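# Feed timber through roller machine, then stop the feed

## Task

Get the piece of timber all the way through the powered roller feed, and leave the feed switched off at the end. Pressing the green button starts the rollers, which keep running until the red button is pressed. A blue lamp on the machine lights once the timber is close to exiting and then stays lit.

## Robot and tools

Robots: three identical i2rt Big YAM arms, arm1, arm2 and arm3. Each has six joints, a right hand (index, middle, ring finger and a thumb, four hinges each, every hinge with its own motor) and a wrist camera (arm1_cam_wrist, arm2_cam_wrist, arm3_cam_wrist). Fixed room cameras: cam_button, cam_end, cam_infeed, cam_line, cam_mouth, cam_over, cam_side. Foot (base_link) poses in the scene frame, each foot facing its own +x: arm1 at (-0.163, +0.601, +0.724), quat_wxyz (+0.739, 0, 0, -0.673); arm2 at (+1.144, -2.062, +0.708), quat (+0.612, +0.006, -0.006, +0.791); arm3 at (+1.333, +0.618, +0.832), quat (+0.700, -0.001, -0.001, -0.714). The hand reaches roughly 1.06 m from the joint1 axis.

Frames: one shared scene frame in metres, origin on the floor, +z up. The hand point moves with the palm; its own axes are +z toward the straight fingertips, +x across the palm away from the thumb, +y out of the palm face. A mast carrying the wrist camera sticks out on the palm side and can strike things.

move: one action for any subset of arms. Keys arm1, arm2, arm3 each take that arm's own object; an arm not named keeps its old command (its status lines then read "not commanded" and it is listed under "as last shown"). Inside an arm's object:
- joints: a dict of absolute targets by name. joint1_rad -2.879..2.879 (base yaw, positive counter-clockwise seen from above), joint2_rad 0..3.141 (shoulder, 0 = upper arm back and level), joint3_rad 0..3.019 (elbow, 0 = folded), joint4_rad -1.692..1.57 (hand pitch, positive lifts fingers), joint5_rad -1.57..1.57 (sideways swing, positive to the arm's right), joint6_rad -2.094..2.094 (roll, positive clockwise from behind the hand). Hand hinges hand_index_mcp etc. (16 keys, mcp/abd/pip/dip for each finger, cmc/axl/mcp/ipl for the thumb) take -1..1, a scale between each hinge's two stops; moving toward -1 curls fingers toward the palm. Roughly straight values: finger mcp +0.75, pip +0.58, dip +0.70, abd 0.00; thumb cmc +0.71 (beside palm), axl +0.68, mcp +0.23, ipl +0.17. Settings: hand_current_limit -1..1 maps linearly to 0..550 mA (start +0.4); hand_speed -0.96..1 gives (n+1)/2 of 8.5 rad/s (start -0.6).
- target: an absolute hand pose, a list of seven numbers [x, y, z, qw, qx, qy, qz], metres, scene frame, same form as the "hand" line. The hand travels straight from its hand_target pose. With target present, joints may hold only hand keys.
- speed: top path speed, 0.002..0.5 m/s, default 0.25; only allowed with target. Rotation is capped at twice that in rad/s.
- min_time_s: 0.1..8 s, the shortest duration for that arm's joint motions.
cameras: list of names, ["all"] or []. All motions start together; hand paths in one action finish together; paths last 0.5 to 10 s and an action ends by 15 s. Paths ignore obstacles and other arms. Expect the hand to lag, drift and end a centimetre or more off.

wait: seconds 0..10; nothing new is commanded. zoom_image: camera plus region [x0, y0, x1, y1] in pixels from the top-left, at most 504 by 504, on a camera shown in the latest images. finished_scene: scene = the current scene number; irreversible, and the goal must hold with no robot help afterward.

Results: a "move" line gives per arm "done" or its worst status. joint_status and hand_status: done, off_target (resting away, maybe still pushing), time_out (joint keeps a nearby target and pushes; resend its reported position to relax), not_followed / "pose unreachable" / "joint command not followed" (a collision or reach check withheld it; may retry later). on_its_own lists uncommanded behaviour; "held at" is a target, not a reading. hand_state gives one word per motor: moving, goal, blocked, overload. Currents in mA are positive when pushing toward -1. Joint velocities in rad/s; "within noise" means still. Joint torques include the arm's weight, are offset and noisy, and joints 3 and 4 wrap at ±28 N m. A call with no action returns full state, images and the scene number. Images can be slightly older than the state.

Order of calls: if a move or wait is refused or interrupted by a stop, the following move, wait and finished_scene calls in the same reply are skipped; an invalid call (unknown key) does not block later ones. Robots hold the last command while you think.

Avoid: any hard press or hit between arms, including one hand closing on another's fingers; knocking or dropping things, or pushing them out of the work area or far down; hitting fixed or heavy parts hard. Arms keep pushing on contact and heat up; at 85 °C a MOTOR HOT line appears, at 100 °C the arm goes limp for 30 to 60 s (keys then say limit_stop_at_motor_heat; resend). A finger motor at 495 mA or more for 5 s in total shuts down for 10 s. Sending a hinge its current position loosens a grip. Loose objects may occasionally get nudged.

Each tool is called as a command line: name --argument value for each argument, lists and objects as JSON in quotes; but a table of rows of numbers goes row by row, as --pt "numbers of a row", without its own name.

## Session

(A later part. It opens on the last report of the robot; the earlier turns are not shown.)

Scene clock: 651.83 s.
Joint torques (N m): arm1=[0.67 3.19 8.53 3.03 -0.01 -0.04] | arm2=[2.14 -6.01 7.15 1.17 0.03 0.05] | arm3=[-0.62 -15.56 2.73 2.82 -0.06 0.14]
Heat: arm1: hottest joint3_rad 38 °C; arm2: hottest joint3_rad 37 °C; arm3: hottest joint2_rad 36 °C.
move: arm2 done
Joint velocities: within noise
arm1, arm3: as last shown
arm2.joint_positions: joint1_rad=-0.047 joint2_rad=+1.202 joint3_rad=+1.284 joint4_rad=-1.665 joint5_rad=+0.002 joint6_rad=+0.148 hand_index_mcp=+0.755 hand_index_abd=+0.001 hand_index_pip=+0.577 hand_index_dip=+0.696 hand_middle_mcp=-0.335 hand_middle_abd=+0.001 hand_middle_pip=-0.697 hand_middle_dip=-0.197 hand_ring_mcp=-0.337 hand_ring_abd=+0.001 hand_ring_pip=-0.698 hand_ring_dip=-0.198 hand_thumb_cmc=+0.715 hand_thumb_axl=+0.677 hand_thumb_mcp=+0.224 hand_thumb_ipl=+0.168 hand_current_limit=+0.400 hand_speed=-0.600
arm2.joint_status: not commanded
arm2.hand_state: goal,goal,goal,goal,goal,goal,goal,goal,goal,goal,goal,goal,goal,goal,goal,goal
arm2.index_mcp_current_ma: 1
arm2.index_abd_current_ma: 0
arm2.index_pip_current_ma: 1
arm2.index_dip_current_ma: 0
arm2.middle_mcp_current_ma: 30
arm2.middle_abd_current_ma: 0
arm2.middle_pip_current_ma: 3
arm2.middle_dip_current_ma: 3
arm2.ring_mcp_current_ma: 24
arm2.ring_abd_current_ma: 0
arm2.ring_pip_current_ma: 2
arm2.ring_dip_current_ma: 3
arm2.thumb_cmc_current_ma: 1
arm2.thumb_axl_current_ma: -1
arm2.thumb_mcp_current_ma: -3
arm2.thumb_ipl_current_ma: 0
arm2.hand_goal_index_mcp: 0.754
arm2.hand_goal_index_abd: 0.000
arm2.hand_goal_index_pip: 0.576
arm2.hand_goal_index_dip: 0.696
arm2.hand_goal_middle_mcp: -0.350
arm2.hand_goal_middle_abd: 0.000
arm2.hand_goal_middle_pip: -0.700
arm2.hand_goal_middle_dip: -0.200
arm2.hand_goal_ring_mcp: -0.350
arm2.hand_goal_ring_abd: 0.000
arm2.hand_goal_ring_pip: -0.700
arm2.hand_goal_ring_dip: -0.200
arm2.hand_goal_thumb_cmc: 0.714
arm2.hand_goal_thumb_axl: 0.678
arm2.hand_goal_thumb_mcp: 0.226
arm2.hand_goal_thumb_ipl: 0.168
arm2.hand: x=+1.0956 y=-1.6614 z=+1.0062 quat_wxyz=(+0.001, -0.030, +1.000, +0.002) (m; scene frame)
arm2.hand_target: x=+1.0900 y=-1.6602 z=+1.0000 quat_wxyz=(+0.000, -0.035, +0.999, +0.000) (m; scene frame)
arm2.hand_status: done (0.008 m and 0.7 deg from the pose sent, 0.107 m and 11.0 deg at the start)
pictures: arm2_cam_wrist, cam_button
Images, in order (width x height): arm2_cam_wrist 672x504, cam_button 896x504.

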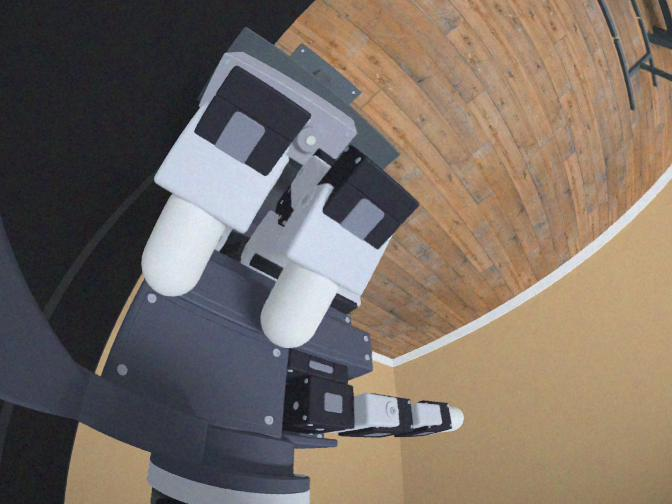

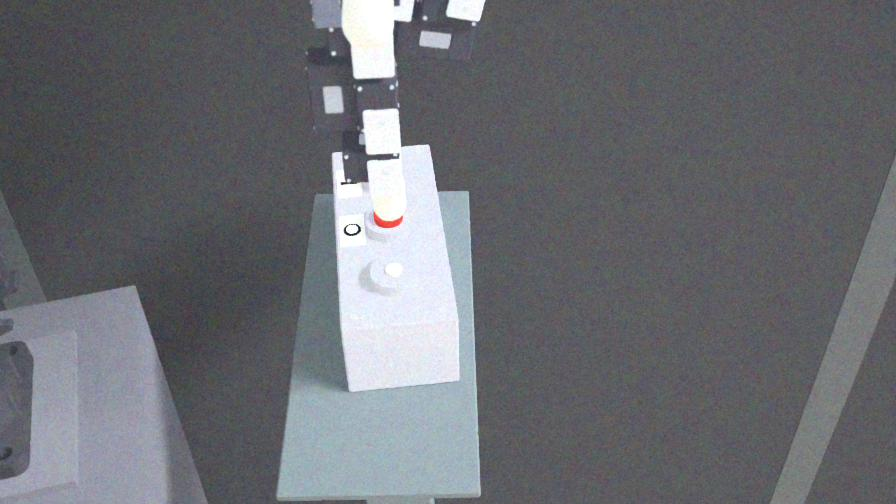

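move --arm2 '{"target": [1.09, -1.66, 0.96, 0, -0.035, 0.999, 0], "speed": 0.1}' --cameras '["arm2_cam_wrist", "cam_button"]'

zoom_image --camera "arm2_cam_wrist" --region '[180, 0, 460, 260]'

Scene clock: 661.70 s.
Joint torques (N m): arm1=[0.67 3.19 8.51 2.99 0.01 -0.04] | arm2=[2.08 -6.24 7.13 1.16 0.04 0.05] | arm3=[-0.44 -15.27 2.74 2.76 -0.06 0.14]
Heat: arm1: hottest joint3_rad 38 °C; arm2: hottest joint3_rad 36 °C; arm3: hottest joint2_rad 36 °C.
move: arm2 done
Joint velocities: within noise
arm1, arm3: as last shown
arm2.joint_positions: joint1_rad=-0.047 joint2_rad=+1.202 joint3_rad=+1.177 joint4_rad=-1.561 joint5_rad=+0.002 joint6_rad=+0.148 hand_index_mcp=+0.755 hand_index_abd=+0.001 hand_index_pip=+0.577 hand_index_dip=+0.696 hand_middle_mcp=-0.335 hand_middle_abd=+0.001 hand_middle_pip=-0.697 hand_middle_dip=-0.197 hand_ring_mcp=-0.337 hand_ring_abd=+0.001 hand_ring_pip=-0.698 hand_ring_dip=-0.198 hand_thumb_cmc=+0.715 hand_thumb_axl=+0.677 hand_thumb_mcp=+0.224 hand_thumb_ipl=+0.168 hand_current_limit=+0.400 hand_speed=-0.600
arm2.joint_status: not commanded
arm2.hand_state: goal,goal,goal,goal,goal,goal,goal,goal,goal,goal,goal,goal,goal,goal,goal,goal
arm2.index_mcp_current_ma: 1
arm2.index_abd_current_ma: 0
arm2.index_pip_current_ma: 1
arm2.index_dip_current_ma: 0
arm2.middle_mcp_current_ma: 30
arm2.middle_abd_current_ma: 0
arm2.middle_pip_current_ma: 3
arm2.middle_dip_current_ma: 3
arm2.ring_mcp_current_ma: 24
arm2.ring_abd_current_ma: 0
arm2.ring_pip_current_ma: 2
arm2.ring_dip_current_ma: 3
arm2.thumb_cmc_current_ma: 1
arm2.thumb_axl_current_ma: -1
arm2.thumb_mcp_current_ma: -3
arm2.thumb_ipl_current_ma: 0
arm2.hand_goal_index_mcp: 0.754
arm2.hand_goal_index_abd: 0.000
arm2.hand_goal_index_pip: 0.576
arm2.hand_goal_index_dip: 0.696
arm2.hand_goal_middle_mcp: -0.350
arm2.hand_goal_middle_abd: 0.000
arm2.hand_goal_middle_pip: -0.700
arm2.hand_goal_middle_dip: -0.200
arm2.hand_goal_ring_mcp: -0.350
arm2.hand_goal_ring_abd: 0.000
arm2.hand_goal_ring_pip: -0.700
arm2.hand_goal_ring_dip: -0.200
arm2.hand_goal_thumb_cmc: 0.714
arm2.hand_goal_thumb_axl: 0.678
arm2.hand_goal_thumb_mcp: 0.226
arm2.hand_goal_thumb_ipl: 0.168
arm2.hand: x=+1.0954 y=-1.6602 z=+0.9652 quat_wxyz=(+0.001, -0.030, +1.000, +0.001) (m; scene frame)
arm2.hand_target: x=+1.0901 y=-1.6601 z=+0.9600 quat_wxyz=(+0.000, -0.035, +0.999, +0.000) (m; scene frame)
arm2.hand_status: done (0.008 m and 0.6 deg from the pose sent, 0.047 m and 0.7 deg at the start)
pictures: arm2_cam_wrist, cam_button
Images, in order (width x height): arm2_cam_wrist 672x504, cam_button 896x504.

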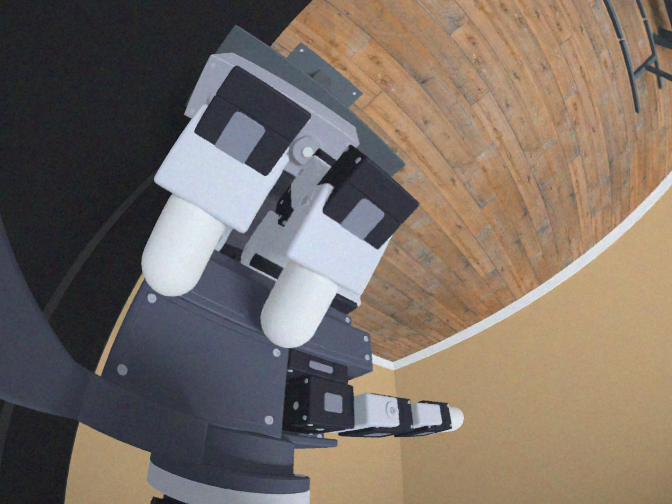

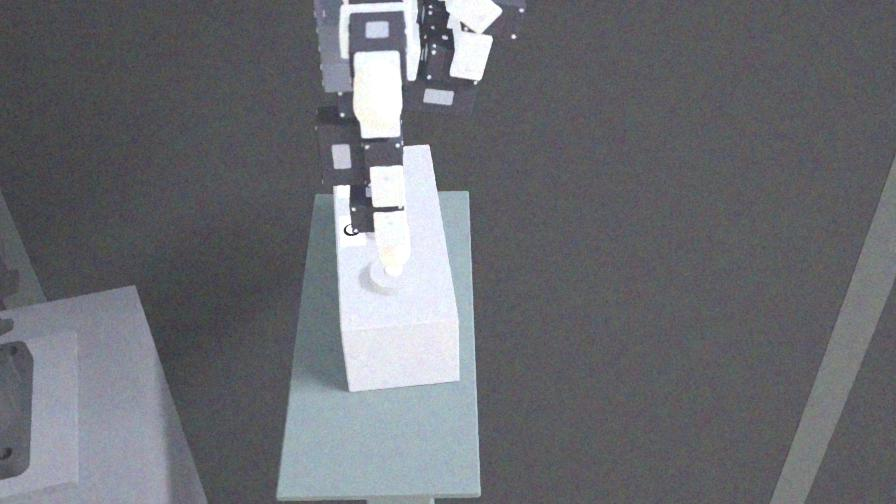

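Scaled by 1.800 from the camera's 672x504 image, which has a finer 960x720 frame.

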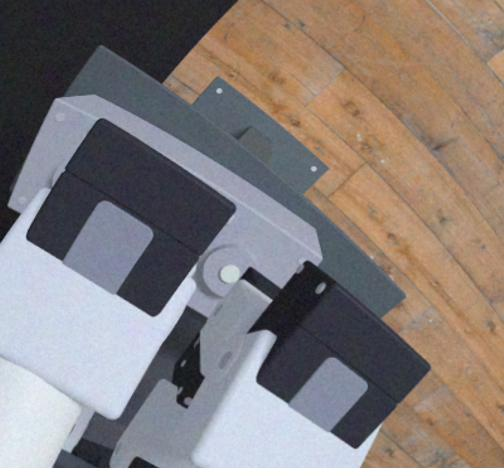

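move --arm2 '{"target": [1.02, -1.66, 0.96, 0, -0.035, 0.999, 0], "speed": 0.15}' --cameras '["arm2_cam_wrist", "cam_button"]'

zoom_image --camera "cam_button" --region '[300, 80, 520, 400]'

Scene clock: 673.90 s.
Joint torques (N m): arm1=[0.62 3.08 8.51 2.99 0.01 -0.04] | arm2=[1.9 -6.95 10.69 0.96 0.24 0.13] | arm3=[0.15 -15.56 2.82 2.81 -0.03 0.11]
Heat: arm1: hottest joint3_rad 38 °C; arm2: hottest joint3_rad 36 °C; arm3: hottest joint2_rad 36 °C.
move: arm2 off_target
Joint velocities: within noise
arm1, arm3: as last shown
arm2.joint_positions: joint1_rad=+0.150 joint2_rad=+1.255 joint3_rad=+1.177 joint4_rad=-1.549 joint5_rad=-0.007 joint6_rad=+0.334 hand_index_mcp=+0.755 hand_index_abd=+0.001 hand_index_pip=+0.577 hand_index_dip=+0.696 hand_middle_mcp=-0.335 hand_middle_abd=+0.001 hand_middle_pip=-0.697 hand_middle_dip=-0.197 hand_ring_mcp=-0.337 hand_ring_abd=+0.001 hand_ring_pip=-0.698 hand_ring_dip=-0.198 hand_thumb_cmc=+0.715 hand_thumb_axl=+0.677 hand_thumb_mcp=+0.224 hand_thumb_ipl=+0.168 hand_current_limit=+0.400 hand_speed=-0.600
arm2.joint_status: not commanded
arm2.hand_state: goal,goal,goal,goal,goal,goal,goal,goal,goal,goal,goal,goal,goal,goal,goal,goal
arm2.index_mcp_current_ma: 1
arm2.index_abd_current_ma: 0
arm2.index_pip_current_ma: 1
arm2.index_dip_current_ma: 0
arm2.middle_mcp_current_ma: 30
arm2.middle_abd_current_ma: 0
arm2.middle_pip_current_ma: 3
arm2.middle_dip_current_ma: 3
arm2.ring_mcp_current_ma: 24
arm2.ring_abd_current_ma: 0
arm2.ring_pip_current_ma: 2
arm2.ring_dip_current_ma: 3
arm2.thumb_cmc_current_ma: 1
arm2.thumb_axl_current_ma: -1
arm2.thumb_mcp_current_ma: -3
arm2.thumb_ipl_current_ma: 0
arm2.hand_goal_index_mcp: 0.754
arm2.hand_goal_index_abd: 0.000
arm2.hand_goal_index_pip: 0.576
arm2.hand_goal_index_dip: 0.696
arm2.hand_goal_middle_mcp: -0.350
arm2.hand_goal_middle_abd: 0.000
arm2.hand_goal_middle_pip: -0.700
arm2.hand_goal_middle_dip: -0.200
arm2.hand_goal_ring_mcp: -0.350
arm2.hand_goal_ring_abd: 0.000
arm2.hand_goal_ring_pip: -0.700
arm2.hand_goal_ring_dip: -0.200
arm2.hand_goal_thumb_cmc: 0.714
arm2.hand_goal_thumb_axl: 0.678
arm2.hand_goal_thumb_mcp: 0.226
arm2.hand_goal_thumb_ipl: 0.168
arm2.hand: x=+1.0281 y=-1.6714 z=+0.9452 quat_wxyz=(+0.006, -0.035, +0.999, -0.019) (m; scene frame)
arm2.hand_target: x=+1.0202 y=-1.6607 z=+0.9600 quat_wxyz=(+0.000, -0.035, +0.999, +0.000) (m; scene frame)
arm2.hand_status: off_target (0.020 m and 2.3 deg from the pose sent, 0.076 m and 0.6 deg at the start)
pictures: arm2_cam_wrist, cam_button
Images, in order (width x height): arm2_cam_wrist 672x504, cam_button 896x504.

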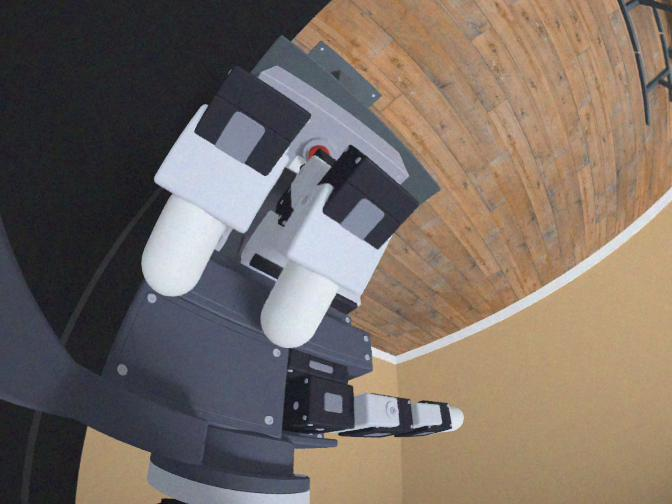

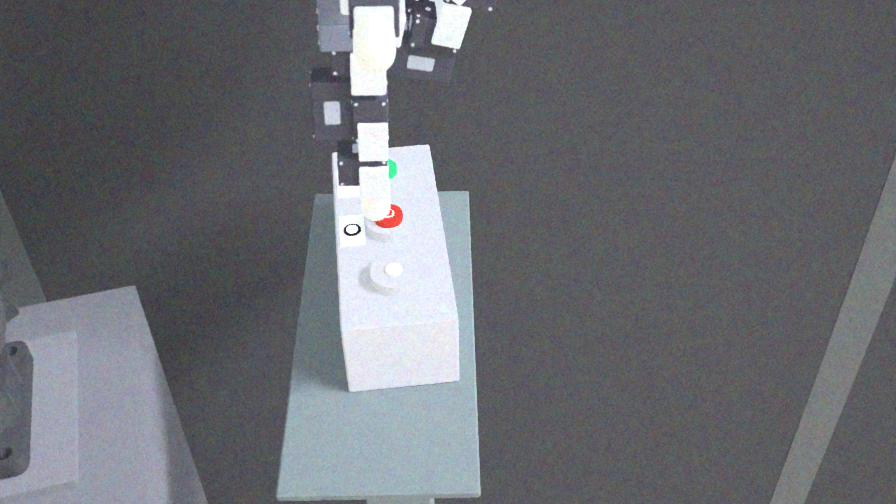

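Scaled by 1.575 from the camera's 896x504 image, which has a finer 1280x720 frame.

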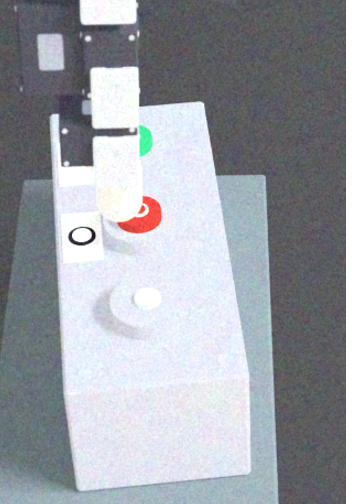

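move --arm2 '{"target": [0.925, -1.678, 0.985, 0, -0.035, 0.999, 0], "speed": 0.15}' --cameras '["arm2_cam_wrist", "cam_button"]'

zoom_image --camera "cam_button" --region '[300, 80, 520, 400]'

zoom_image --camera "arm2_cam_wrist" --region '[180, 0, 460, 260]'

Scene clock: 727.20 s.
Joint torques (N m): arm1=[0.67 3.25 8.57 2.95 0.03 -0.04] | arm2=[1.79 -7.77 12.1 0.18 0.28 0.12] | arm3=[-0.21 -15.74 2.69 2.81 -0.05 0.14]
Heat: arm1: hottest joint3_rad 38 °C; arm2: hottest joint3_rad 39 °C; arm3: hottest joint2_rad 37 °C.
move: arm2 off_target
Joint velocities: within noise
arm1, arm3: as last shown
arm2.joint_positions: joint1_rad=+0.397 joint2_rad=+1.336 joint3_rad=+1.301 joint4_rad=-1.585 joint5_rad=-0.010 joint6_rad=+0.580 hand_index_mcp=+0.755 hand_index_abd=+0.001 hand_index_pip=+0.577 hand_index_dip=+0.696 hand_middle_mcp=-0.335 hand_middle_abd=+0.001 hand_middle_pip=-0.697 hand_middle_dip=-0.197 hand_ring_mcp=-0.337 hand_ring_abd=+0.001 hand_ring_pip=-0.698 hand_ring_dip=-0.198 hand_thumb_cmc=+0.715 hand_thumb_axl=+0.677 hand_thumb_mcp=+0.224 hand_thumb_ipl=+0.168 hand_current_limit=+0.400 hand_speed=-0.600
arm2.joint_status: not commanded
arm2.hand_state: goal,goal,goal,goal,goal,goal,goal,goal,goal,goal,goal,goal,goal,goal,goal,goal
arm2.index_mcp_current_ma: 0
arm2.index_abd_current_ma: 0
arm2.index_pip_current_ma: 1
arm2.index_dip_current_ma: 0
arm2.middle_mcp_current_ma: 30
arm2.middle_abd_current_ma: 0
arm2.middle_pip_current_ma: 3
arm2.middle_dip_current_ma: 3
arm2.ring_mcp_current_ma: 24
arm2.ring_abd_current_ma: 0
arm2.ring_pip_current_ma: 2
arm2.ring_dip_current_ma: 3
arm2.thumb_cmc_current_ma: 1
arm2.thumb_axl_current_ma: -1
arm2.thumb_mcp_current_ma: -3
arm2.thumb_ipl_current_ma: 0
arm2.hand_goal_index_mcp: 0.754
arm2.hand_goal_index_abd: 0.000
arm2.hand_goal_index_pip: 0.576
arm2.hand_goal_index_dip: 0.696
arm2.hand_goal_middle_mcp: -0.350
arm2.hand_goal_middle_abd: 0.000
arm2.hand_goal_middle_pip: -0.700
arm2.hand_goal_middle_dip: -0.200
arm2.hand_goal_ring_mcp: -0.350
arm2.hand_goal_ring_abd: 0.000
arm2.hand_goal_ring_pip: -0.700
arm2.hand_goal_ring_dip: -0.200
arm2.hand_goal_thumb_cmc: 0.714
arm2.hand_goal_thumb_axl: 0.678
arm2.hand_goal_thumb_mcp: 0.226
arm2.hand_goal_thumb_ipl: 0.168
arm2.hand: x=+0.9360 y=-1.6869 z=+0.9656 quat_wxyz=(+0.009, -0.035, +0.999, -0.015) (m; scene frame)
arm2.hand_target: x=+0.9255 y=-1.6787 z=+0.9848 quat_wxyz=(+0.000, -0.035, +0.999, +0.000) (m; scene frame)
arm2.hand_status: off_target (0.024 m and 2.0 deg from the pose sent, 0.111 m and 2.3 deg at the start)
pictures: arm2_cam_wrist, cam_button
Images, in order (width x height): arm2_cam_wrist 672x504, cam_button 896x504.

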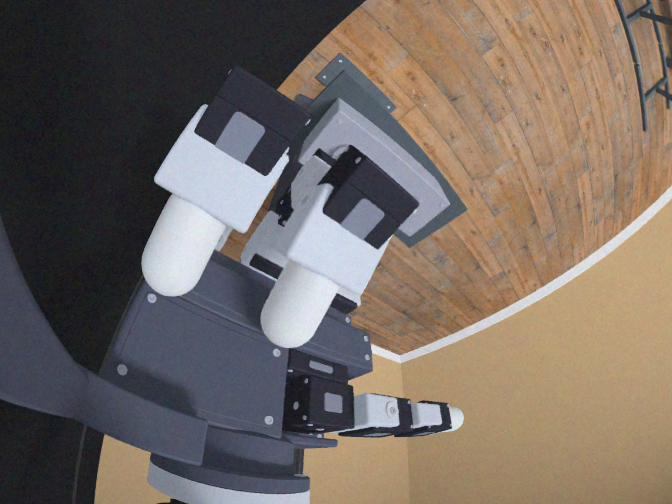

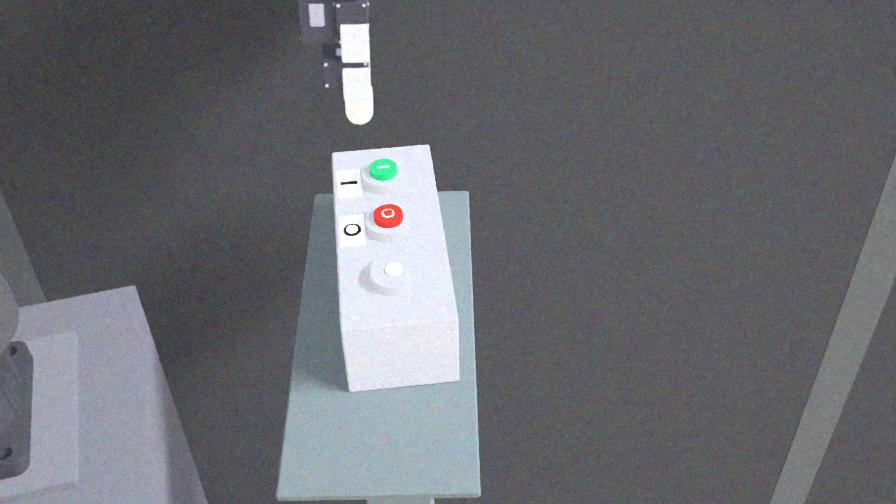

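Scaled by 1.575 from the camera's 896x504 image, which has a finer 1280x720 frame.

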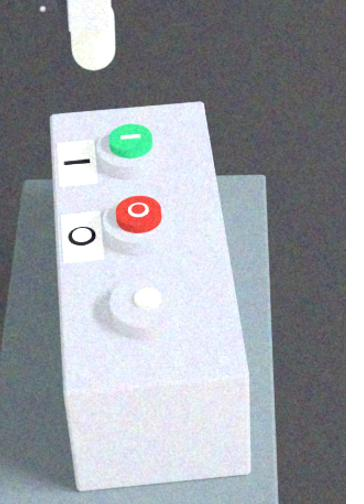

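Scaled by 1.800 from the camera's 672x504 image, which has a finer 960x720 frame.

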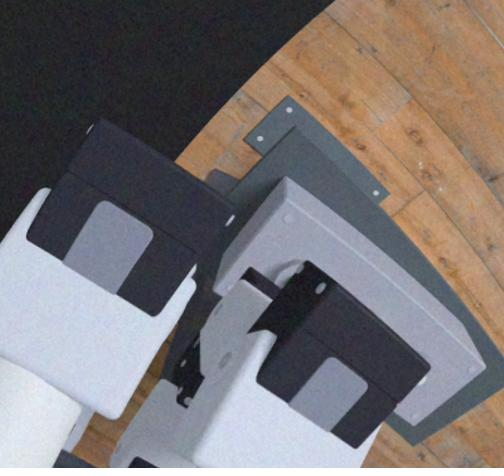

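move --arm2 '{"target": [0.907, -1.664, 0.955, 0, -0.035, 0.999, 0], "speed": 0.1}' --cameras '["cam_button", "cam_infeed", "cam_over"]'

Scene clock: 750.80 s.
Joint torques (N m): arm1=[0.85 2.96 8.53 3.03 0.01 -0.03] | arm2=[2.08 -9.23 10.51 0.96 0.27 0.13] | arm3=[-0.62 -15.5 2.69 2.8 -0.05 0.14]
Heat: arm1: hottest joint3_rad 38 °C; arm2: hottest joint3_rad 41 °C; arm3: hottest joint2_rad 37 °C.
move: arm2 off_target
Joint velocities: within noise
arm1.joint_positions: joint1_rad=+0.096 joint2_rad=+0.624 joint3_rad=+1.487 joint4_rad=-1.369 joint5_rad=+0.003 joint6_rad=+1.175 hand_index_mcp=+0.754 hand_index_abd=+0.001 hand_index_pip=+0.577 hand_index_dip=+0.696 hand_middle_mcp=+0.754 hand_middle_abd=+0.001 hand_middle_pip=+0.577 hand_middle_dip=+0.696 hand_ring_mcp=+0.754 hand_ring_abd=+0.000 hand_ring_pip=+0.577 hand_ring_dip=+0.696 hand_thumb_cmc=+0.714 hand_thumb_axl=+0.677 hand_thumb_mcp=+0.226 hand_thumb_ipl=+0.168 hand_current_limit=+0.400 hand_speed=-0.600
arm1.joint_status: not commanded
arm1.hand_state: goal,goal,goal,goal,goal,goal,goal,goal,goal,goal,goal,goal,goal,goal,goal,goal
arm1.index_mcp_current_ma: 0
arm1.index_abd_current_ma: 0
arm1.index_pip_current_ma: 0
arm1.index_dip_current_ma: 0
arm1.middle_mcp_current_ma: 0
arm1.middle_abd_current_ma: 0
arm1.middle_pip_current_ma: 0
arm1.middle_dip_current_ma: 0
arm1.ring_mcp_current_ma: 0
arm1.ring_abd_current_ma: 0
arm1.ring_pip_current_ma: 0
arm1.ring_dip_current_ma: 0
arm1.thumb_cmc_current_ma: 0
arm1.thumb_axl_current_ma: 0
arm1.thumb_mcp_current_ma: 0
arm1.thumb_ipl_current_ma: 0
arm1.hand_goal_index_mcp: 0.754
arm1.hand_goal_index_abd: 0.000
arm1.hand_goal_index_pip: 0.576
arm1.hand_goal_index_dip: 0.696
arm1.hand_goal_middle_mcp: 0.754
arm1.hand_goal_middle_abd: 0.000
arm1.hand_goal_middle_pip: 0.576
arm1.hand_goal_middle_dip: 0.696
arm1.hand_goal_ring_mcp: 0.754
arm1.hand_goal_ring_abd: 0.000
arm1.hand_goal_ring_pip: 0.576
arm1.hand_goal_ring_dip: 0.696
arm1.hand_goal_thumb_cmc: 0.714
arm1.hand_goal_thumb_axl: 0.678
arm1.hand_goal_thumb_mcp: 0.226
arm1.hand_goal_thumb_ipl: 0.168
arm1.hand: x=-0.2073 y=+0.3639 z=+1.3119 quat_wxyz=(+0.395, +0.759, -0.408, +0.319) (m; scene frame)
arm1.hand_target: x=-0.2079 y=+0.3671 z=+1.3225 quat_wxyz=(+0.403, +0.753, -0.405, +0.326) (m; scene frame)
arm1.hand_status: not commanded
arm2.joint_positions: joint1_rad=+0.408 joint2_rad=+1.400 joint3_rad=+1.301 joint4_rad=-1.526 joint5_rad=-0.010 joint6_rad=+0.595 hand_index_mcp=+0.754 hand_index_abd=+0.001 hand_index_pip=+0.577 hand_index_dip=+0.696 hand_middle_mcp=-0.335 hand_middle_abd=+0.001 hand_middle_pip=-0.697 hand_middle_dip=-0.197 hand_ring_mcp=-0.337 hand_ring_abd=+0.001 hand_ring_pip=-0.698 hand_ring_dip=-0.198 hand_thumb_cmc=+0.715 hand_thumb_axl=+0.677 hand_thumb_mcp=+0.224 hand_thumb_ipl=+0.168 hand_current_limit=+0.400 hand_speed=-0.600
arm2.joint_status: not commanded
arm2.hand_state: goal,goal,goal,goal,goal,goal,goal,goal,goal,goal,goal,goal,goal,goal,goal,goal
arm2.index_mcp_current_ma: 0
arm2.index_abd_current_ma: 0
arm2.index_pip_current_ma: 1
arm2.index_dip_current_ma: 0
arm2.middle_mcp_current_ma: 30
arm2.middle_abd_current_ma: 0
arm2.middle_pip_current_ma: 3
arm2.middle_dip_current_ma: 3
arm2.ring_mcp_current_ma: 24
arm2.ring_abd_current_ma: 0
arm2.ring_pip_current_ma: 2
arm2.ring_dip_current_ma: 3
arm2.thumb_cmc_current_ma: 1
arm2.thumb_axl_current_ma: -1
arm2.thumb_mcp_current_ma: -4
arm2.thumb_ipl_current_ma: 0
arm2.hand_goal_index_mcp: 0.754
arm2.hand_goal_index_abd: 0.000
arm2.hand_goal_index_pip: 0.576
arm2.hand_goal_index_dip: 0.696
arm2.hand_goal_middle_mcp: -0.350
arm2.hand_goal_middle_abd: 0.000
arm2.hand_goal_middle_pip: -0.700
arm2.hand_goal_middle_dip: -0.200
arm2.hand_goal_ring_mcp: -0.350
arm2.hand_goal_ring_abd: 0.000
arm2.hand_goal_ring_pip: -0.700
arm2.hand_goal_ring_dip: -0.200
arm2.hand_goal_thumb_cmc: 0.714
arm2.hand_goal_thumb_axl: 0.678
arm2.hand_goal_thumb_mcp: 0.226
arm2.hand_goal_thumb_ipl: 0.168
arm2.hand: x=+0.9196 y=-1.6719 z=+0.9419 quat_wxyz=(+0.011, -0.033, +0.999, -0.017) (m; scene frame)
arm2.hand_target: x=+0.9073 y=-1.6646 z=+0.9550 quat_wxyz=(+0.000, -0.035, +0.999, +0.000) (m; scene frame)
arm2.hand_status: off_target (0.020 m and 2.3 deg from the pose sent, 0.038 m and 2.0 deg at the start)
arm3: as last shown
pictures: cam_button, cam_infeed, cam_over
Images, in order (width x height): cam_button 896x504, cam_infeed 896x504, cam_over 896x504.

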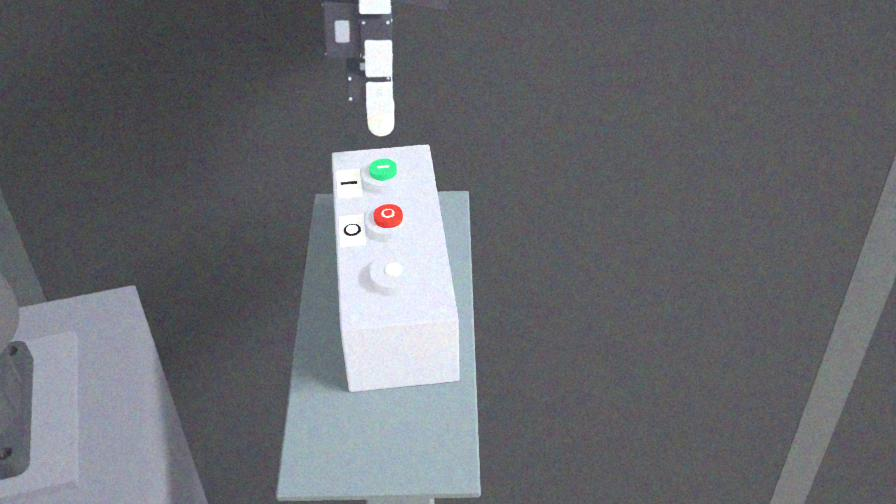

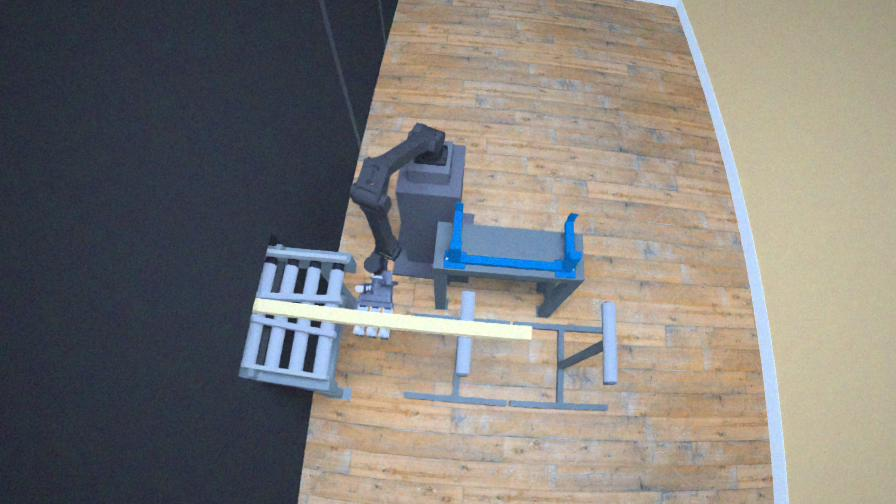

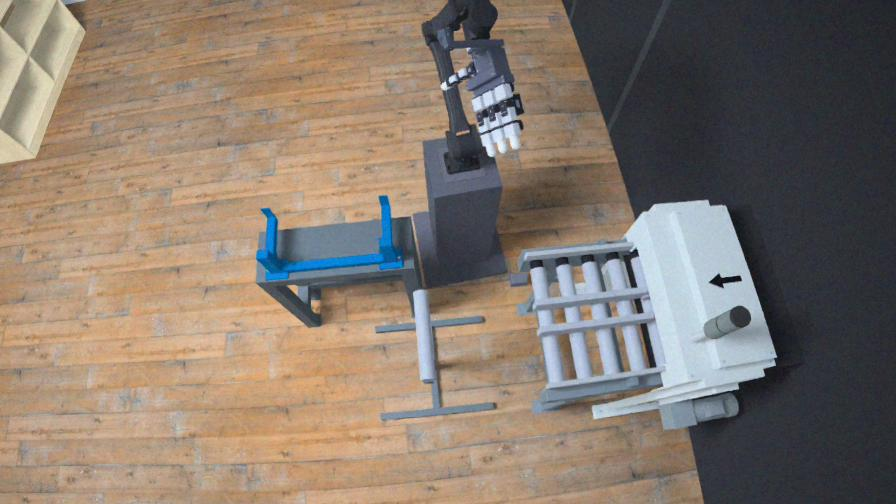

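move --arm2 '{"target": [0.911, -1.664, 0.938, 0, -0.035, 0.999, 0], "speed": 0.05}' --cameras '["cam_button"]'

zoom_image --camera "cam_button" --region '[300, 60, 480, 240]'

Scene clock: 755.97 s.
Joint torques (N m): arm1=[0.73 3.19 8.58 2.99 0.01 -0.05] | arm2=[1.55 -9.41 7.09 1.2 0.29 0.06] | arm3=[-0.32 -15.74 2.73 2.76 -0.06 0.11]
Heat: arm1: hottest joint3_rad 38 °C; arm2: hottest joint3_rad 41 °C; arm3: hottest joint2_rad 37 °C.
move: arm2 done
Joint velocities: within noise
arm1, arm3: as last shown
arm2.joint_positions: joint1_rad=+0.408 joint2_rad=+1.400 joint3_rad=+1.300 joint4_rad=-1.485 joint5_rad=-0.010 joint6_rad=+0.596 hand_index_mcp=+0.754 hand_index_abd=+0.001 hand_index_pip=+0.577 hand_index_dip=+0.696 hand_middle_mcp=-0.335 hand_middle_abd=+0.001 hand_middle_pip=-0.697 hand_middle_dip=-0.197 hand_ring_mcp=-0.337 hand_ring_abd=+0.001 hand_ring_pip=-0.698 hand_ring_dip=-0.198 hand_thumb_cmc=+0.715 hand_thumb_axl=+0.677 hand_thumb_mcp=+0.224 hand_thumb_ipl=+0.168 hand_current_limit=+0.400 hand_speed=-0.600
arm2.joint_status: not commanded
arm2.hand_state: goal,goal,goal,goal,goal,goal,goal,goal,goal,goal,goal,goal,goal,goal,goal,goal
arm2.index_mcp_current_ma: 0
arm2.index_abd_current_ma: 0
arm2.index_pip_current_ma: 1
arm2.index_dip_current_ma: 0
arm2.middle_mcp_current_ma: 30
arm2.middle_abd_current_ma: 0
arm2.middle_pip_current_ma: 3
arm2.middle_dip_current_ma: 3
arm2.ring_mcp_current_ma: 24
arm2.ring_abd_current_ma: 0
arm2.ring_pip_current_ma: 2
arm2.ring_dip_current_ma: 3
arm2.thumb_cmc_current_ma: 1
arm2.thumb_axl_current_ma: -1
arm2.thumb_mcp_current_ma: -4
arm2.thumb_ipl_current_ma: 0
arm2.hand_goal_index_mcp: 0.754
arm2.hand_goal_index_abd: 0.000
arm2.hand_goal_index_pip: 0.576
arm2.hand_goal_index_dip: 0.696
arm2.hand_goal_middle_mcp: -0.350
arm2.hand_goal_middle_abd: 0.000
arm2.hand_goal_middle_pip: -0.700
arm2.hand_goal_middle_dip: -0.200
arm2.hand_goal_ring_mcp: -0.350
arm2.hand_goal_ring_abd: 0.000
arm2.hand_goal_ring_pip: -0.700
arm2.hand_goal_ring_dip: -0.200
arm2.hand_goal_thumb_cmc: 0.714
arm2.hand_goal_thumb_axl: 0.678
arm2.hand_goal_thumb_mcp: 0.226
arm2.hand_goal_thumb_ipl: 0.168
arm2.hand: x=+0.9136 y=-1.6642 z=+0.9435 quat_wxyz=(-0.001, -0.033, +0.999, -0.001) (m; scene frame)
arm2.hand_target: x=+0.9111 y=-1.6640 z=+0.9381 quat_wxyz=(+0.000, -0.035, +0.999, +0.000) (m; scene frame)
arm2.hand_status: done (0.006 m and 0.2 deg from the pose sent, 0.012 m and 2.3 deg at the start)
pictures: cam_button
Images, in order (width x height): cam_button 896x504.

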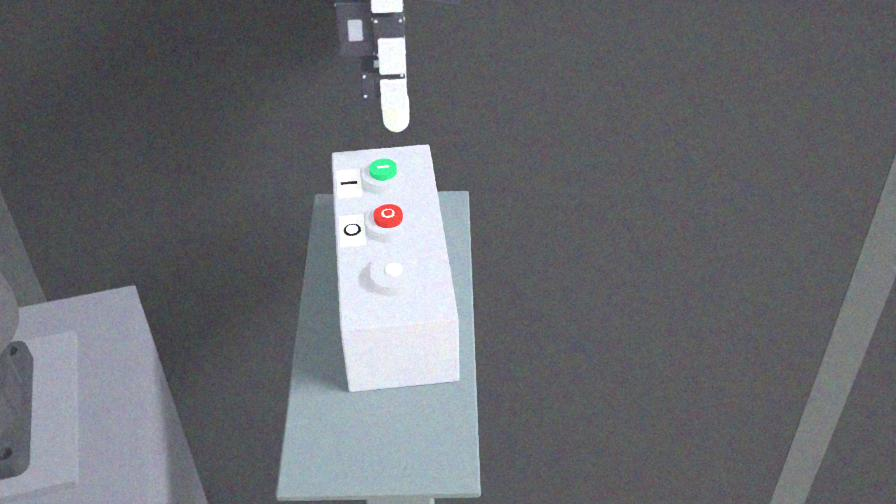

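Scaled by 2.800 from the camera's 896x504 image, which has a finer 1280x720 frame.

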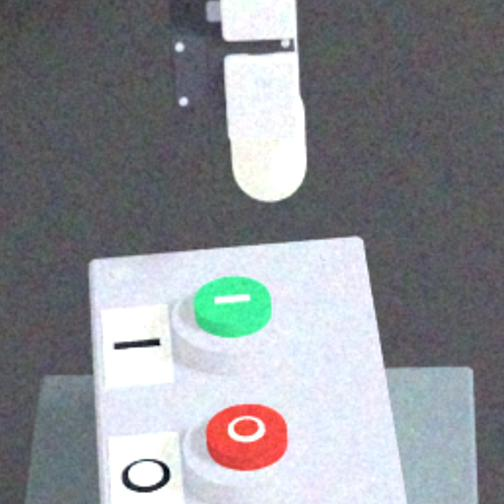

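move --arm2 '{"target": [0.915, -1.675, 0.918, 0, -0.035, 0.999, 0], "speed": 0.05}' --cameras '["cam_button"]'

zoom_image --camera "cam_button" --region '[300, 60, 480, 240]'

Scene clock: 760.77 s.
Joint torques (N m): arm1=[0.85 3.08 8.53 3.02 0.02 -0.05] | arm2=[2.08 -10.46 6.94 1.05 0.28 0.11] | arm3=[-0.09 -15.27 2.76 2.81 -0.06 0.11]
Heat: arm1: hottest joint3_rad 38 °C; arm2: hottest joint3_rad 40 °C; arm3: hottest joint2_rad 37 °C.
move: arm2 done
Joint velocities: within noise
arm1, arm3: as last shown
arm2.joint_positions: joint1_rad=+0.411 joint2_rad=+1.395 joint3_rad=+1.226 joint4_rad=-1.429 joint5_rad=-0.010 joint6_rad=+0.597 hand_index_mcp=+0.753 hand_index_abd=-0.004 hand_index_pip=+0.577 hand_index_dip=+0.696 hand_middle_mcp=-0.335 hand_middle_abd=+0.001 hand_middle_pip=-0.697 hand_middle_dip=-0.197 hand_ring_mcp=-0.337 hand_ring_abd=+0.001 hand_ring_pip=-0.698 hand_ring_dip=-0.198 hand_thumb_cmc=+0.715 hand_thumb_axl=+0.677 hand_thumb_mcp=+0.224 hand_thumb_ipl=+0.168 hand_current_limit=+0.400 hand_speed=-0.600
arm2.joint_status: not commanded
arm2.hand_state: goal,goal,goal,goal,goal,goal,goal,goal,goal,goal,goal,goal,goal,goal,goal,goal
arm2.index_mcp_current_ma: 0
arm2.index_abd_current_ma: -4
arm2.index_pip_current_ma: 0
arm2.index_dip_current_ma: 0
arm2.middle_mcp_current_ma: 30
arm2.middle_abd_current_ma: 0
arm2.middle_pip_current_ma: 3
arm2.middle_dip_current_ma: 3
arm2.ring_mcp_current_ma: 24
arm2.ring_abd_current_ma: 0
arm2.ring_pip_current_ma: 2
arm2.ring_dip_current_ma: 3
arm2.thumb_cmc_current_ma: 1
arm2.thumb_axl_current_ma: -1
arm2.thumb_mcp_current_ma: -4
arm2.thumb_ipl_current_ma: 0
arm2.hand_goal_index_mcp: 0.754
arm2.hand_goal_index_abd: 0.000
arm2.hand_goal_index_pip: 0.576
arm2.hand_goal_index_dip: 0.696
arm2.hand_goal_middle_mcp: -0.350
arm2.hand_goal_middle_abd: 0.000
arm2.hand_goal_middle_pip: -0.700
arm2.hand_goal_middle_dip: -0.200
arm2.hand_goal_ring_mcp: -0.350
arm2.hand_goal_ring_abd: 0.000
arm2.hand_goal_ring_pip: -0.700
arm2.hand_goal_ring_dip: -0.200
arm2.hand_goal_thumb_cmc: 0.714
arm2.hand_goal_thumb_axl: 0.678
arm2.hand_goal_thumb_mcp: 0.226
arm2.hand_goal_thumb_ipl: 0.168
arm2.hand: x=+0.9176 y=-1.6714 z=+0.9171 quat_wxyz=(+0.003, -0.034, +0.999, -0.005) (m; scene frame)
arm2.hand_target: x=+0.9150 y=-1.6750 z=+0.9180 quat_wxyz=(+0.000, -0.035, +0.999, +0.000) (m; scene frame)
arm2.hand_status: done (0.005 m and 0.7 deg from the pose sent, 0.028 m and 0.2 deg at the start)
pictures: cam_button
Images, in order (width x height): cam_button 896x504.

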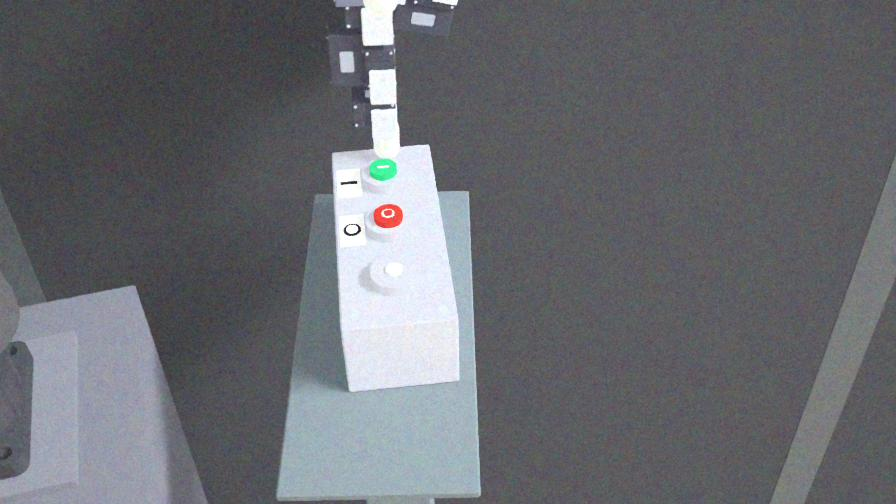

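Scaled by 2.800 from the camera's 896x504 image, which has a finer 1280x720 frame.

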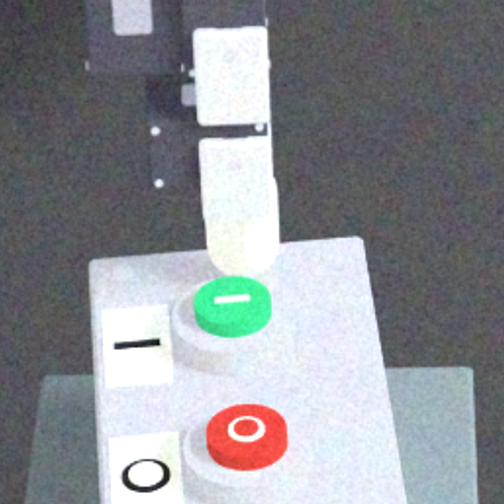

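move --arm2 '{"target": [0.918, -1.677, 0.912, 0, -0.035, 0.999, 0], "speed": 0.05}' --cameras '["cam_button", "arm2_cam_wrist"]'

zoom_image --camera "cam_button" --region '[300, 60, 480, 240]'

Scene clock: 770.50 s.
Joint torques (N m): arm1=[0.67 3.08 8.54 2.96 0.02 -0.04] | arm2=[1.79 -10.05 6.68 0.85 0.29 0.1] | arm3=[-0.26 -15.56 2.67 2.82 -0.07 0.12]
Heat: arm1: hottest joint3_rad 38 °C; arm2: hottest joint3_rad 38 °C; arm3: hottest joint2_rad 37 °C.
move: arm2 done
Joint velocities: within noise
arm1: as last shown
arm2.joint_positions: joint1_rad=+0.411 joint2_rad=+1.385 joint3_rad=+1.208 joint4_rad=-1.409 joint5_rad=-0.010 joint6_rad=+0.597 hand_index_mcp=+0.753 hand_index_abd=-0.011 hand_index_pip=+0.577 hand_index_dip=+0.696 hand_middle_mcp=-0.335 hand_middle_abd=+0.001 hand_middle_pip=-0.697 hand_middle_dip=-0.197 hand_ring_mcp=-0.337 hand_ring_abd=+0.001 hand_ring_pip=-0.698 hand_ring_dip=-0.198 hand_thumb_cmc=+0.715 hand_thumb_axl=+0.677 hand_thumb_mcp=+0.224 hand_thumb_ipl=+0.168 hand_current_limit=+0.400 hand_speed=-0.600
arm2.joint_status: not commanded
arm2.hand_state: goal,goal,goal,goal,goal,goal,goal,goal,goal,goal,goal,goal,goal,goal,goal,goal
arm2.index_mcp_current_ma: -1
arm2.index_abd_current_ma: -17
arm2.index_pip_current_ma: 0
arm2.index_dip_current_ma: 0
arm2.middle_mcp_current_ma: 30
arm2.middle_abd_current_ma: 0
arm2.middle_pip_current_ma: 3
arm2.middle_dip_current_ma: 3
arm2.ring_mcp_current_ma: 24
arm2.ring_abd_current_ma: 0
arm2.ring_pip_current_ma: 2
arm2.ring_dip_current_ma: 3
arm2.thumb_cmc_current_ma: 1
arm2.thumb_axl_current_ma: -1
arm2.thumb_mcp_current_ma: -4
arm2.thumb_ipl_current_ma: 0
arm2.hand_goal_index_mcp: 0.754
arm2.hand_goal_index_abd: 0.000
arm2.hand_goal_index_pip: 0.576
arm2.hand_goal_index_dip: 0.696
arm2.hand_goal_middle_mcp: -0.350
arm2.hand_goal_middle_abd: 0.000
arm2.hand_goal_middle_pip: -0.700
arm2.hand_goal_middle_dip: -0.200
arm2.hand_goal_ring_mcp: -0.350
arm2.hand_goal_ring_abd: 0.000
arm2.hand_goal_ring_pip: -0.700
arm2.hand_goal_ring_dip: -0.200
arm2.hand_goal_thumb_cmc: 0.714
arm2.hand_goal_thumb_axl: 0.678
arm2.hand_goal_thumb_mcp: 0.226
arm2.hand_goal_thumb_ipl: 0.168
arm2.hand: x=+0.9185 y=-1.6724 z=+0.9142 quat_wxyz=(-0.001, -0.034, +0.999, -0.001) (m; scene frame)
arm2.hand_target: x=+0.9180 y=-1.6770 z=+0.9120 quat_wxyz=(+0.000, -0.035, +0.999, +0.000) (m; scene frame)
arm2.hand_status: done (0.005 m and 0.2 deg from the pose sent, 0.008 m and 0.7 deg at the start)
arm3.joint_positions: joint1_rad=-0.327 joint2_rad=+2.549 joint3_rad=+0.949 joint4_rad=+1.253 joint5_rad=-0.332 joint6_rad=-0.118 hand_index_mcp=+0.451 hand_index_abd=-0.002 hand_index_pip=+0.586 hand_index_dip=-0.597 hand_middle_mcp=+0.450 hand_middle_abd=-0.002 hand_middle_pip=+0.584 hand_middle_dip=-0.597 hand_ring_mcp=+0.447 hand_ring_abd=-0.001 hand_ring_pip=+0.585 hand_ring_dip=-0.597 hand_thumb_cmc=-0.572 hand_thumb_axl=+0.676 hand_thumb_mcp=+0.214 hand_thumb_ipl=+0.165 hand_current_limit=+0.700 hand_speed=-0.750
arm3.joint_status: not commanded
arm3.hand_state: blocked,goal,goal,goal,blocked,goal,goal,goal,blocked,goal,goal,goal,goal,goal,goal,goal
arm3.index_mcp_current_ma: 39
arm3.index_abd_current_ma: -1
arm3.index_pip_current_ma: 7
arm3.index_dip_current_ma: 2
arm3.middle_mcp_current_ma: 39
arm3.middle_abd_current_ma: -1
arm3.middle_pip_current_ma: 5
arm3.middle_dip_current_ma: 2
arm3.ring_mcp_current_ma: 30
arm3.ring_abd_current_ma: 0
arm3.ring_pip_current_ma: 6
arm3.ring_dip_current_ma: 2
arm3.thumb_cmc_current_ma: -1
arm3.thumb_axl_current_ma: -2
arm3.thumb_mcp_current_ma: -7
arm3.thumb_ipl_current_ma: -3
arm3.hand_goal_index_mcp: 0.426
arm3.hand_goal_index_abd: 0.000
arm3.hand_goal_index_pip: 0.578
arm3.hand_goal_index_dip: -0.600
arm3.hand_goal_middle_mcp: 0.426
arm3.hand_goal_middle_abd: 0.000
arm3.hand_goal_middle_pip: 0.578
arm3.hand_goal_middle_dip: -0.600
arm3.hand_goal_ring_mcp: 0.426
arm3.hand_goal_ring_abd: 0.000
arm3.hand_goal_ring_pip: 0.578
arm3.hand_goal_ring_dip: -0.600
arm3.hand_goal_thumb_cmc: -0.570
arm3.hand_goal_thumb_axl: 0.678
arm3.hand_goal_thumb_mcp: 0.220
arm3.hand_goal_thumb_ipl: 0.168
arm3.hand: x=+1.1636 y=+0.0195 z=+0.7364 quat_wxyz=(+0.583, +0.812, +0.002, +0.001) (m; scene frame)
arm3.hand_target: x=+1.1621 y=+0.0181 z=+0.7350 quat_wxyz=(+0.590, +0.807, +0.000, +0.000) (m; scene frame)
arm3.hand_status: not commanded
pictures: arm2_cam_wrist, cam_button
Images, in order (width x height): arm2_cam_wrist 672x504, cam_button 896x504.

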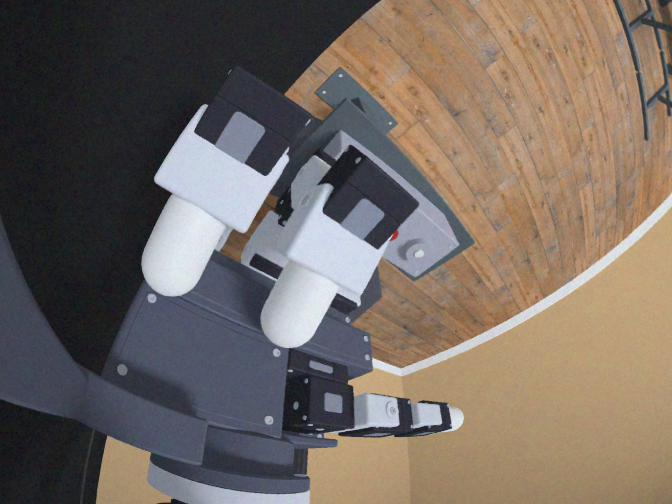

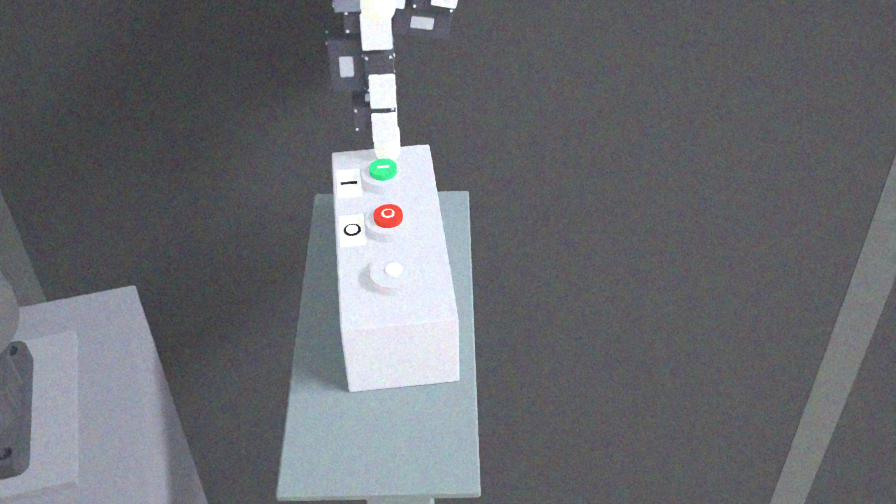

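Scaled by 2.800 from the camera's 896x504 image, which has a finer 1280x720 frame.

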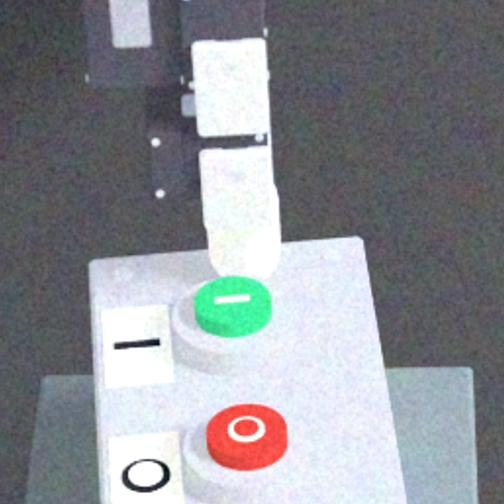

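move --arm2 '{"target": [0.916, -1.677, 0.935, 0, -0.035, 0.999, 0], "speed": 0.1}'

move --arm2 '{"target": [0.935, -1.681, 0.932, 0, -0.035, 0.999, 0], "speed": 0.1}' --cameras '["cam_button"]'

zoom_image --camera "cam_button" --region '[300, 60, 480, 240]'

Scene clock: 776.70 s.
Joint torques (N m): arm1=[0.85 3.14 8.55 2.97 0.02 -0.03] | arm2=[1.73 -9.93 10.8 -0.24 0.39 0.13] | arm3=[-0.62 -15.5 2.8 2.73 -0.06 0.13]
Heat: arm1: hottest joint3_rad 38 °C; arm2: hottest joint3_rad 38 °C; arm3: hottest joint2_rad 37 °C.
move: arm2 off_target
Joint velocities: within noise
arm1, arm3: as last shown
arm2.joint_positions: joint1_rad=+0.416 joint2_rad=+1.377 joint3_rad=+1.208 joint4_rad=-1.442 joint5_rad=-0.014 joint6_rad=+0.597 hand_index_mcp=+0.737 hand_index_abd=-0.029 hand_index_pip=+0.566 hand_index_dip=+0.693 hand_middle_mcp=-0.335 hand_middle_abd=+0.001 hand_middle_pip=-0.697 hand_middle_dip=-0.197 hand_ring_mcp=-0.337 hand_ring_abd=+0.001 hand_ring_pip=-0.698 hand_ring_dip=-0.198 hand_thumb_cmc=+0.715 hand_thumb_axl=+0.677 hand_thumb_mcp=+0.224 hand_thumb_ipl=+0.168 hand_current_limit=+0.400 hand_speed=-0.600
arm2.joint_status: not commanded
arm2.hand_state: goal,blocked,goal,goal,goal,goal,goal,goal,goal,goal,goal,goal,goal,goal,goal,goal
arm2.index_mcp_current_ma: -36
arm2.index_abd_current_ma: -57
arm2.index_pip_current_ma: -17
arm2.index_dip_current_ma: -3
arm2.middle_mcp_current_ma: 30
arm2.middle_abd_current_ma: 0
arm2.middle_pip_current_ma: 3
arm2.middle_dip_current_ma: 3
arm2.ring_mcp_current_ma: 24
arm2.ring_abd_current_ma: 0
arm2.ring_pip_current_ma: 2
arm2.ring_dip_current_ma: 3
arm2.thumb_cmc_current_ma: 1
arm2.thumb_axl_current_ma: -1
arm2.thumb_mcp_current_ma: -4
arm2.thumb_ipl_current_ma: 0
arm2.hand_goal_index_mcp: 0.754
arm2.hand_goal_index_abd: 0.000
arm2.hand_goal_index_pip: 0.576
arm2.hand_goal_index_dip: 0.696
arm2.hand_goal_middle_mcp: -0.350
arm2.hand_goal_middle_abd: 0.000
arm2.hand_goal_middle_pip: -0.700
arm2.hand_goal_middle_dip: -0.200
arm2.hand_goal_ring_mcp: -0.350
arm2.hand_goal_ring_abd: 0.000
arm2.hand_goal_ring_pip: -0.700
arm2.hand_goal_ring_dip: -0.200
arm2.hand_goal_thumb_cmc: 0.714
arm2.hand_goal_thumb_axl: 0.678
arm2.hand_goal_thumb_mcp: 0.226
arm2.hand_goal_thumb_ipl: 0.168
arm2.hand: x=+0.9216 y=-1.6808 z=+0.9154 quat_wxyz=(+0.006, -0.037, +0.999, -0.012) (m; scene frame)
arm2.hand_target: x=+0.9164 y=-1.6773 z=+0.9348 quat_wxyz=(+0.000, -0.035, +0.999, +0.000) (m; scene frame)
arm2.hand_status: off_target (0.021 m and 1.5 deg from the pose sent, 0.021 m and 0.2 deg at the start)
pictures: none

Scene clock: 777.73 s.
Joint torques (N m): arm1=[0.73 3.37 8.49 2.97 0.01 -0.05] | arm2=[0.44 -9.58 7.64 0.31 0.3 -0.05] | arm3=[-0.44 -15.56 2.71 2.91 -0.05 0.12]
Heat: arm1: hottest joint3_rad 38 °C; arm2: hottest joint3_rad 38 °C; arm3: hottest joint2_rad 37 °C.
move: arm2 done
Joint velocities: within noise
arm1, arm3: as last shown
arm2.joint_positions: joint1_rad=+0.403 joint2_rad=+1.342 joint3_rad=+1.208 joint4_rad=-1.449 joint5_rad=-0.010 joint6_rad=+0.586 hand_index_mcp=+0.749 hand_index_abd=-0.003 hand_index_pip=+0.572 hand_index_dip=+0.693 hand_middle_mcp=-0.335 hand_middle_abd=+0.001 hand_middle_pip=-0.697 hand_middle_dip=-0.197 hand_ring_mcp=-0.337 hand_ring_abd=+0.001 hand_ring_pip=-0.698 hand_ring_dip=-0.198 hand_thumb_cmc=+0.715 hand_thumb_axl=+0.677 hand_thumb_mcp=+0.224 hand_thumb_ipl=+0.168 hand_current_limit=+0.400 hand_speed=-0.600
arm2.joint_status: not commanded
arm2.hand_state: goal,goal,goal,goal,goal,goal,goal,goal,goal,goal,goal,goal,goal,goal,goal,goal
arm2.index_mcp_current_ma: -8
arm2.index_abd_current_ma: -3
arm2.index_pip_current_ma: -5
arm2.index_dip_current_ma: -3
arm2.middle_mcp_current_ma: 30
arm2.middle_abd_current_ma: 0
arm2.middle_pip_current_ma: 3
arm2.middle_dip_current_ma: 3
arm2.ring_mcp_current_ma: 24
arm2.ring_abd_current_ma: 0
arm2.ring_pip_current_ma: 2
arm2.ring_dip_current_ma: 3
arm2.thumb_cmc_current_ma: 1
arm2.thumb_axl_current_ma: -1
arm2.thumb_mcp_current_ma: -4
arm2.thumb_ipl_current_ma: 0
arm2.hand_goal_index_mcp: 0.754
arm2.hand_goal_index_abd: 0.000
arm2.hand_goal_index_pip: 0.576
arm2.hand_goal_index_dip: 0.696
arm2.hand_goal_middle_mcp: -0.350
arm2.hand_goal_middle_abd: 0.000
arm2.hand_goal_middle_pip: -0.700
arm2.hand_goal_middle_dip: -0.200
arm2.hand_goal_ring_mcp: -0.350
arm2.hand_goal_ring_abd: 0.000
arm2.hand_goal_ring_pip: -0.700
arm2.hand_goal_ring_dip: -0.200
arm2.hand_goal_thumb_cmc: 0.714
arm2.hand_goal_thumb_axl: 0.678
arm2.hand_goal_thumb_mcp: 0.226
arm2.hand_goal_thumb_ipl: 0.168
arm2.hand: x=+0.9291 y=-1.6811 z=+0.9298 quat_wxyz=(-0.001, -0.036, +0.999, +0.000) (m; scene frame)
arm2.hand_target: x=+0.9350 y=-1.6810 z=+0.9319 quat_wxyz=(+0.000, -0.035, +0.999, +0.000) (m; scene frame)
arm2.hand_status: done (0.006 m and 0.2 deg from the pose sent, 0.021 m and 1.5 deg at the start)
pictures: cam_button
Images, in order (width x height): cam_button 896x504.

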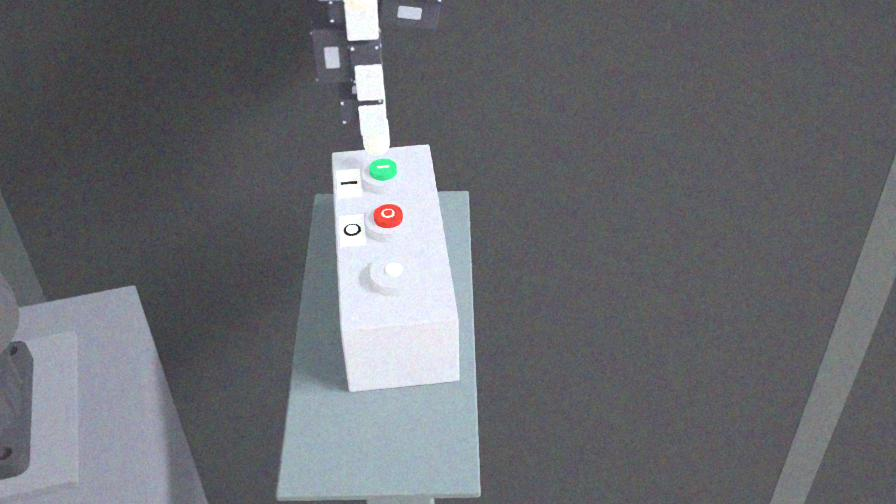

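Scaled by 2.800 from the camera's 896x504 image, which has a finer 1280x720 frame.

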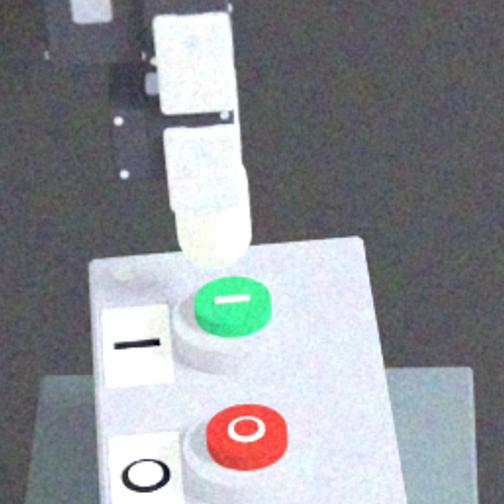

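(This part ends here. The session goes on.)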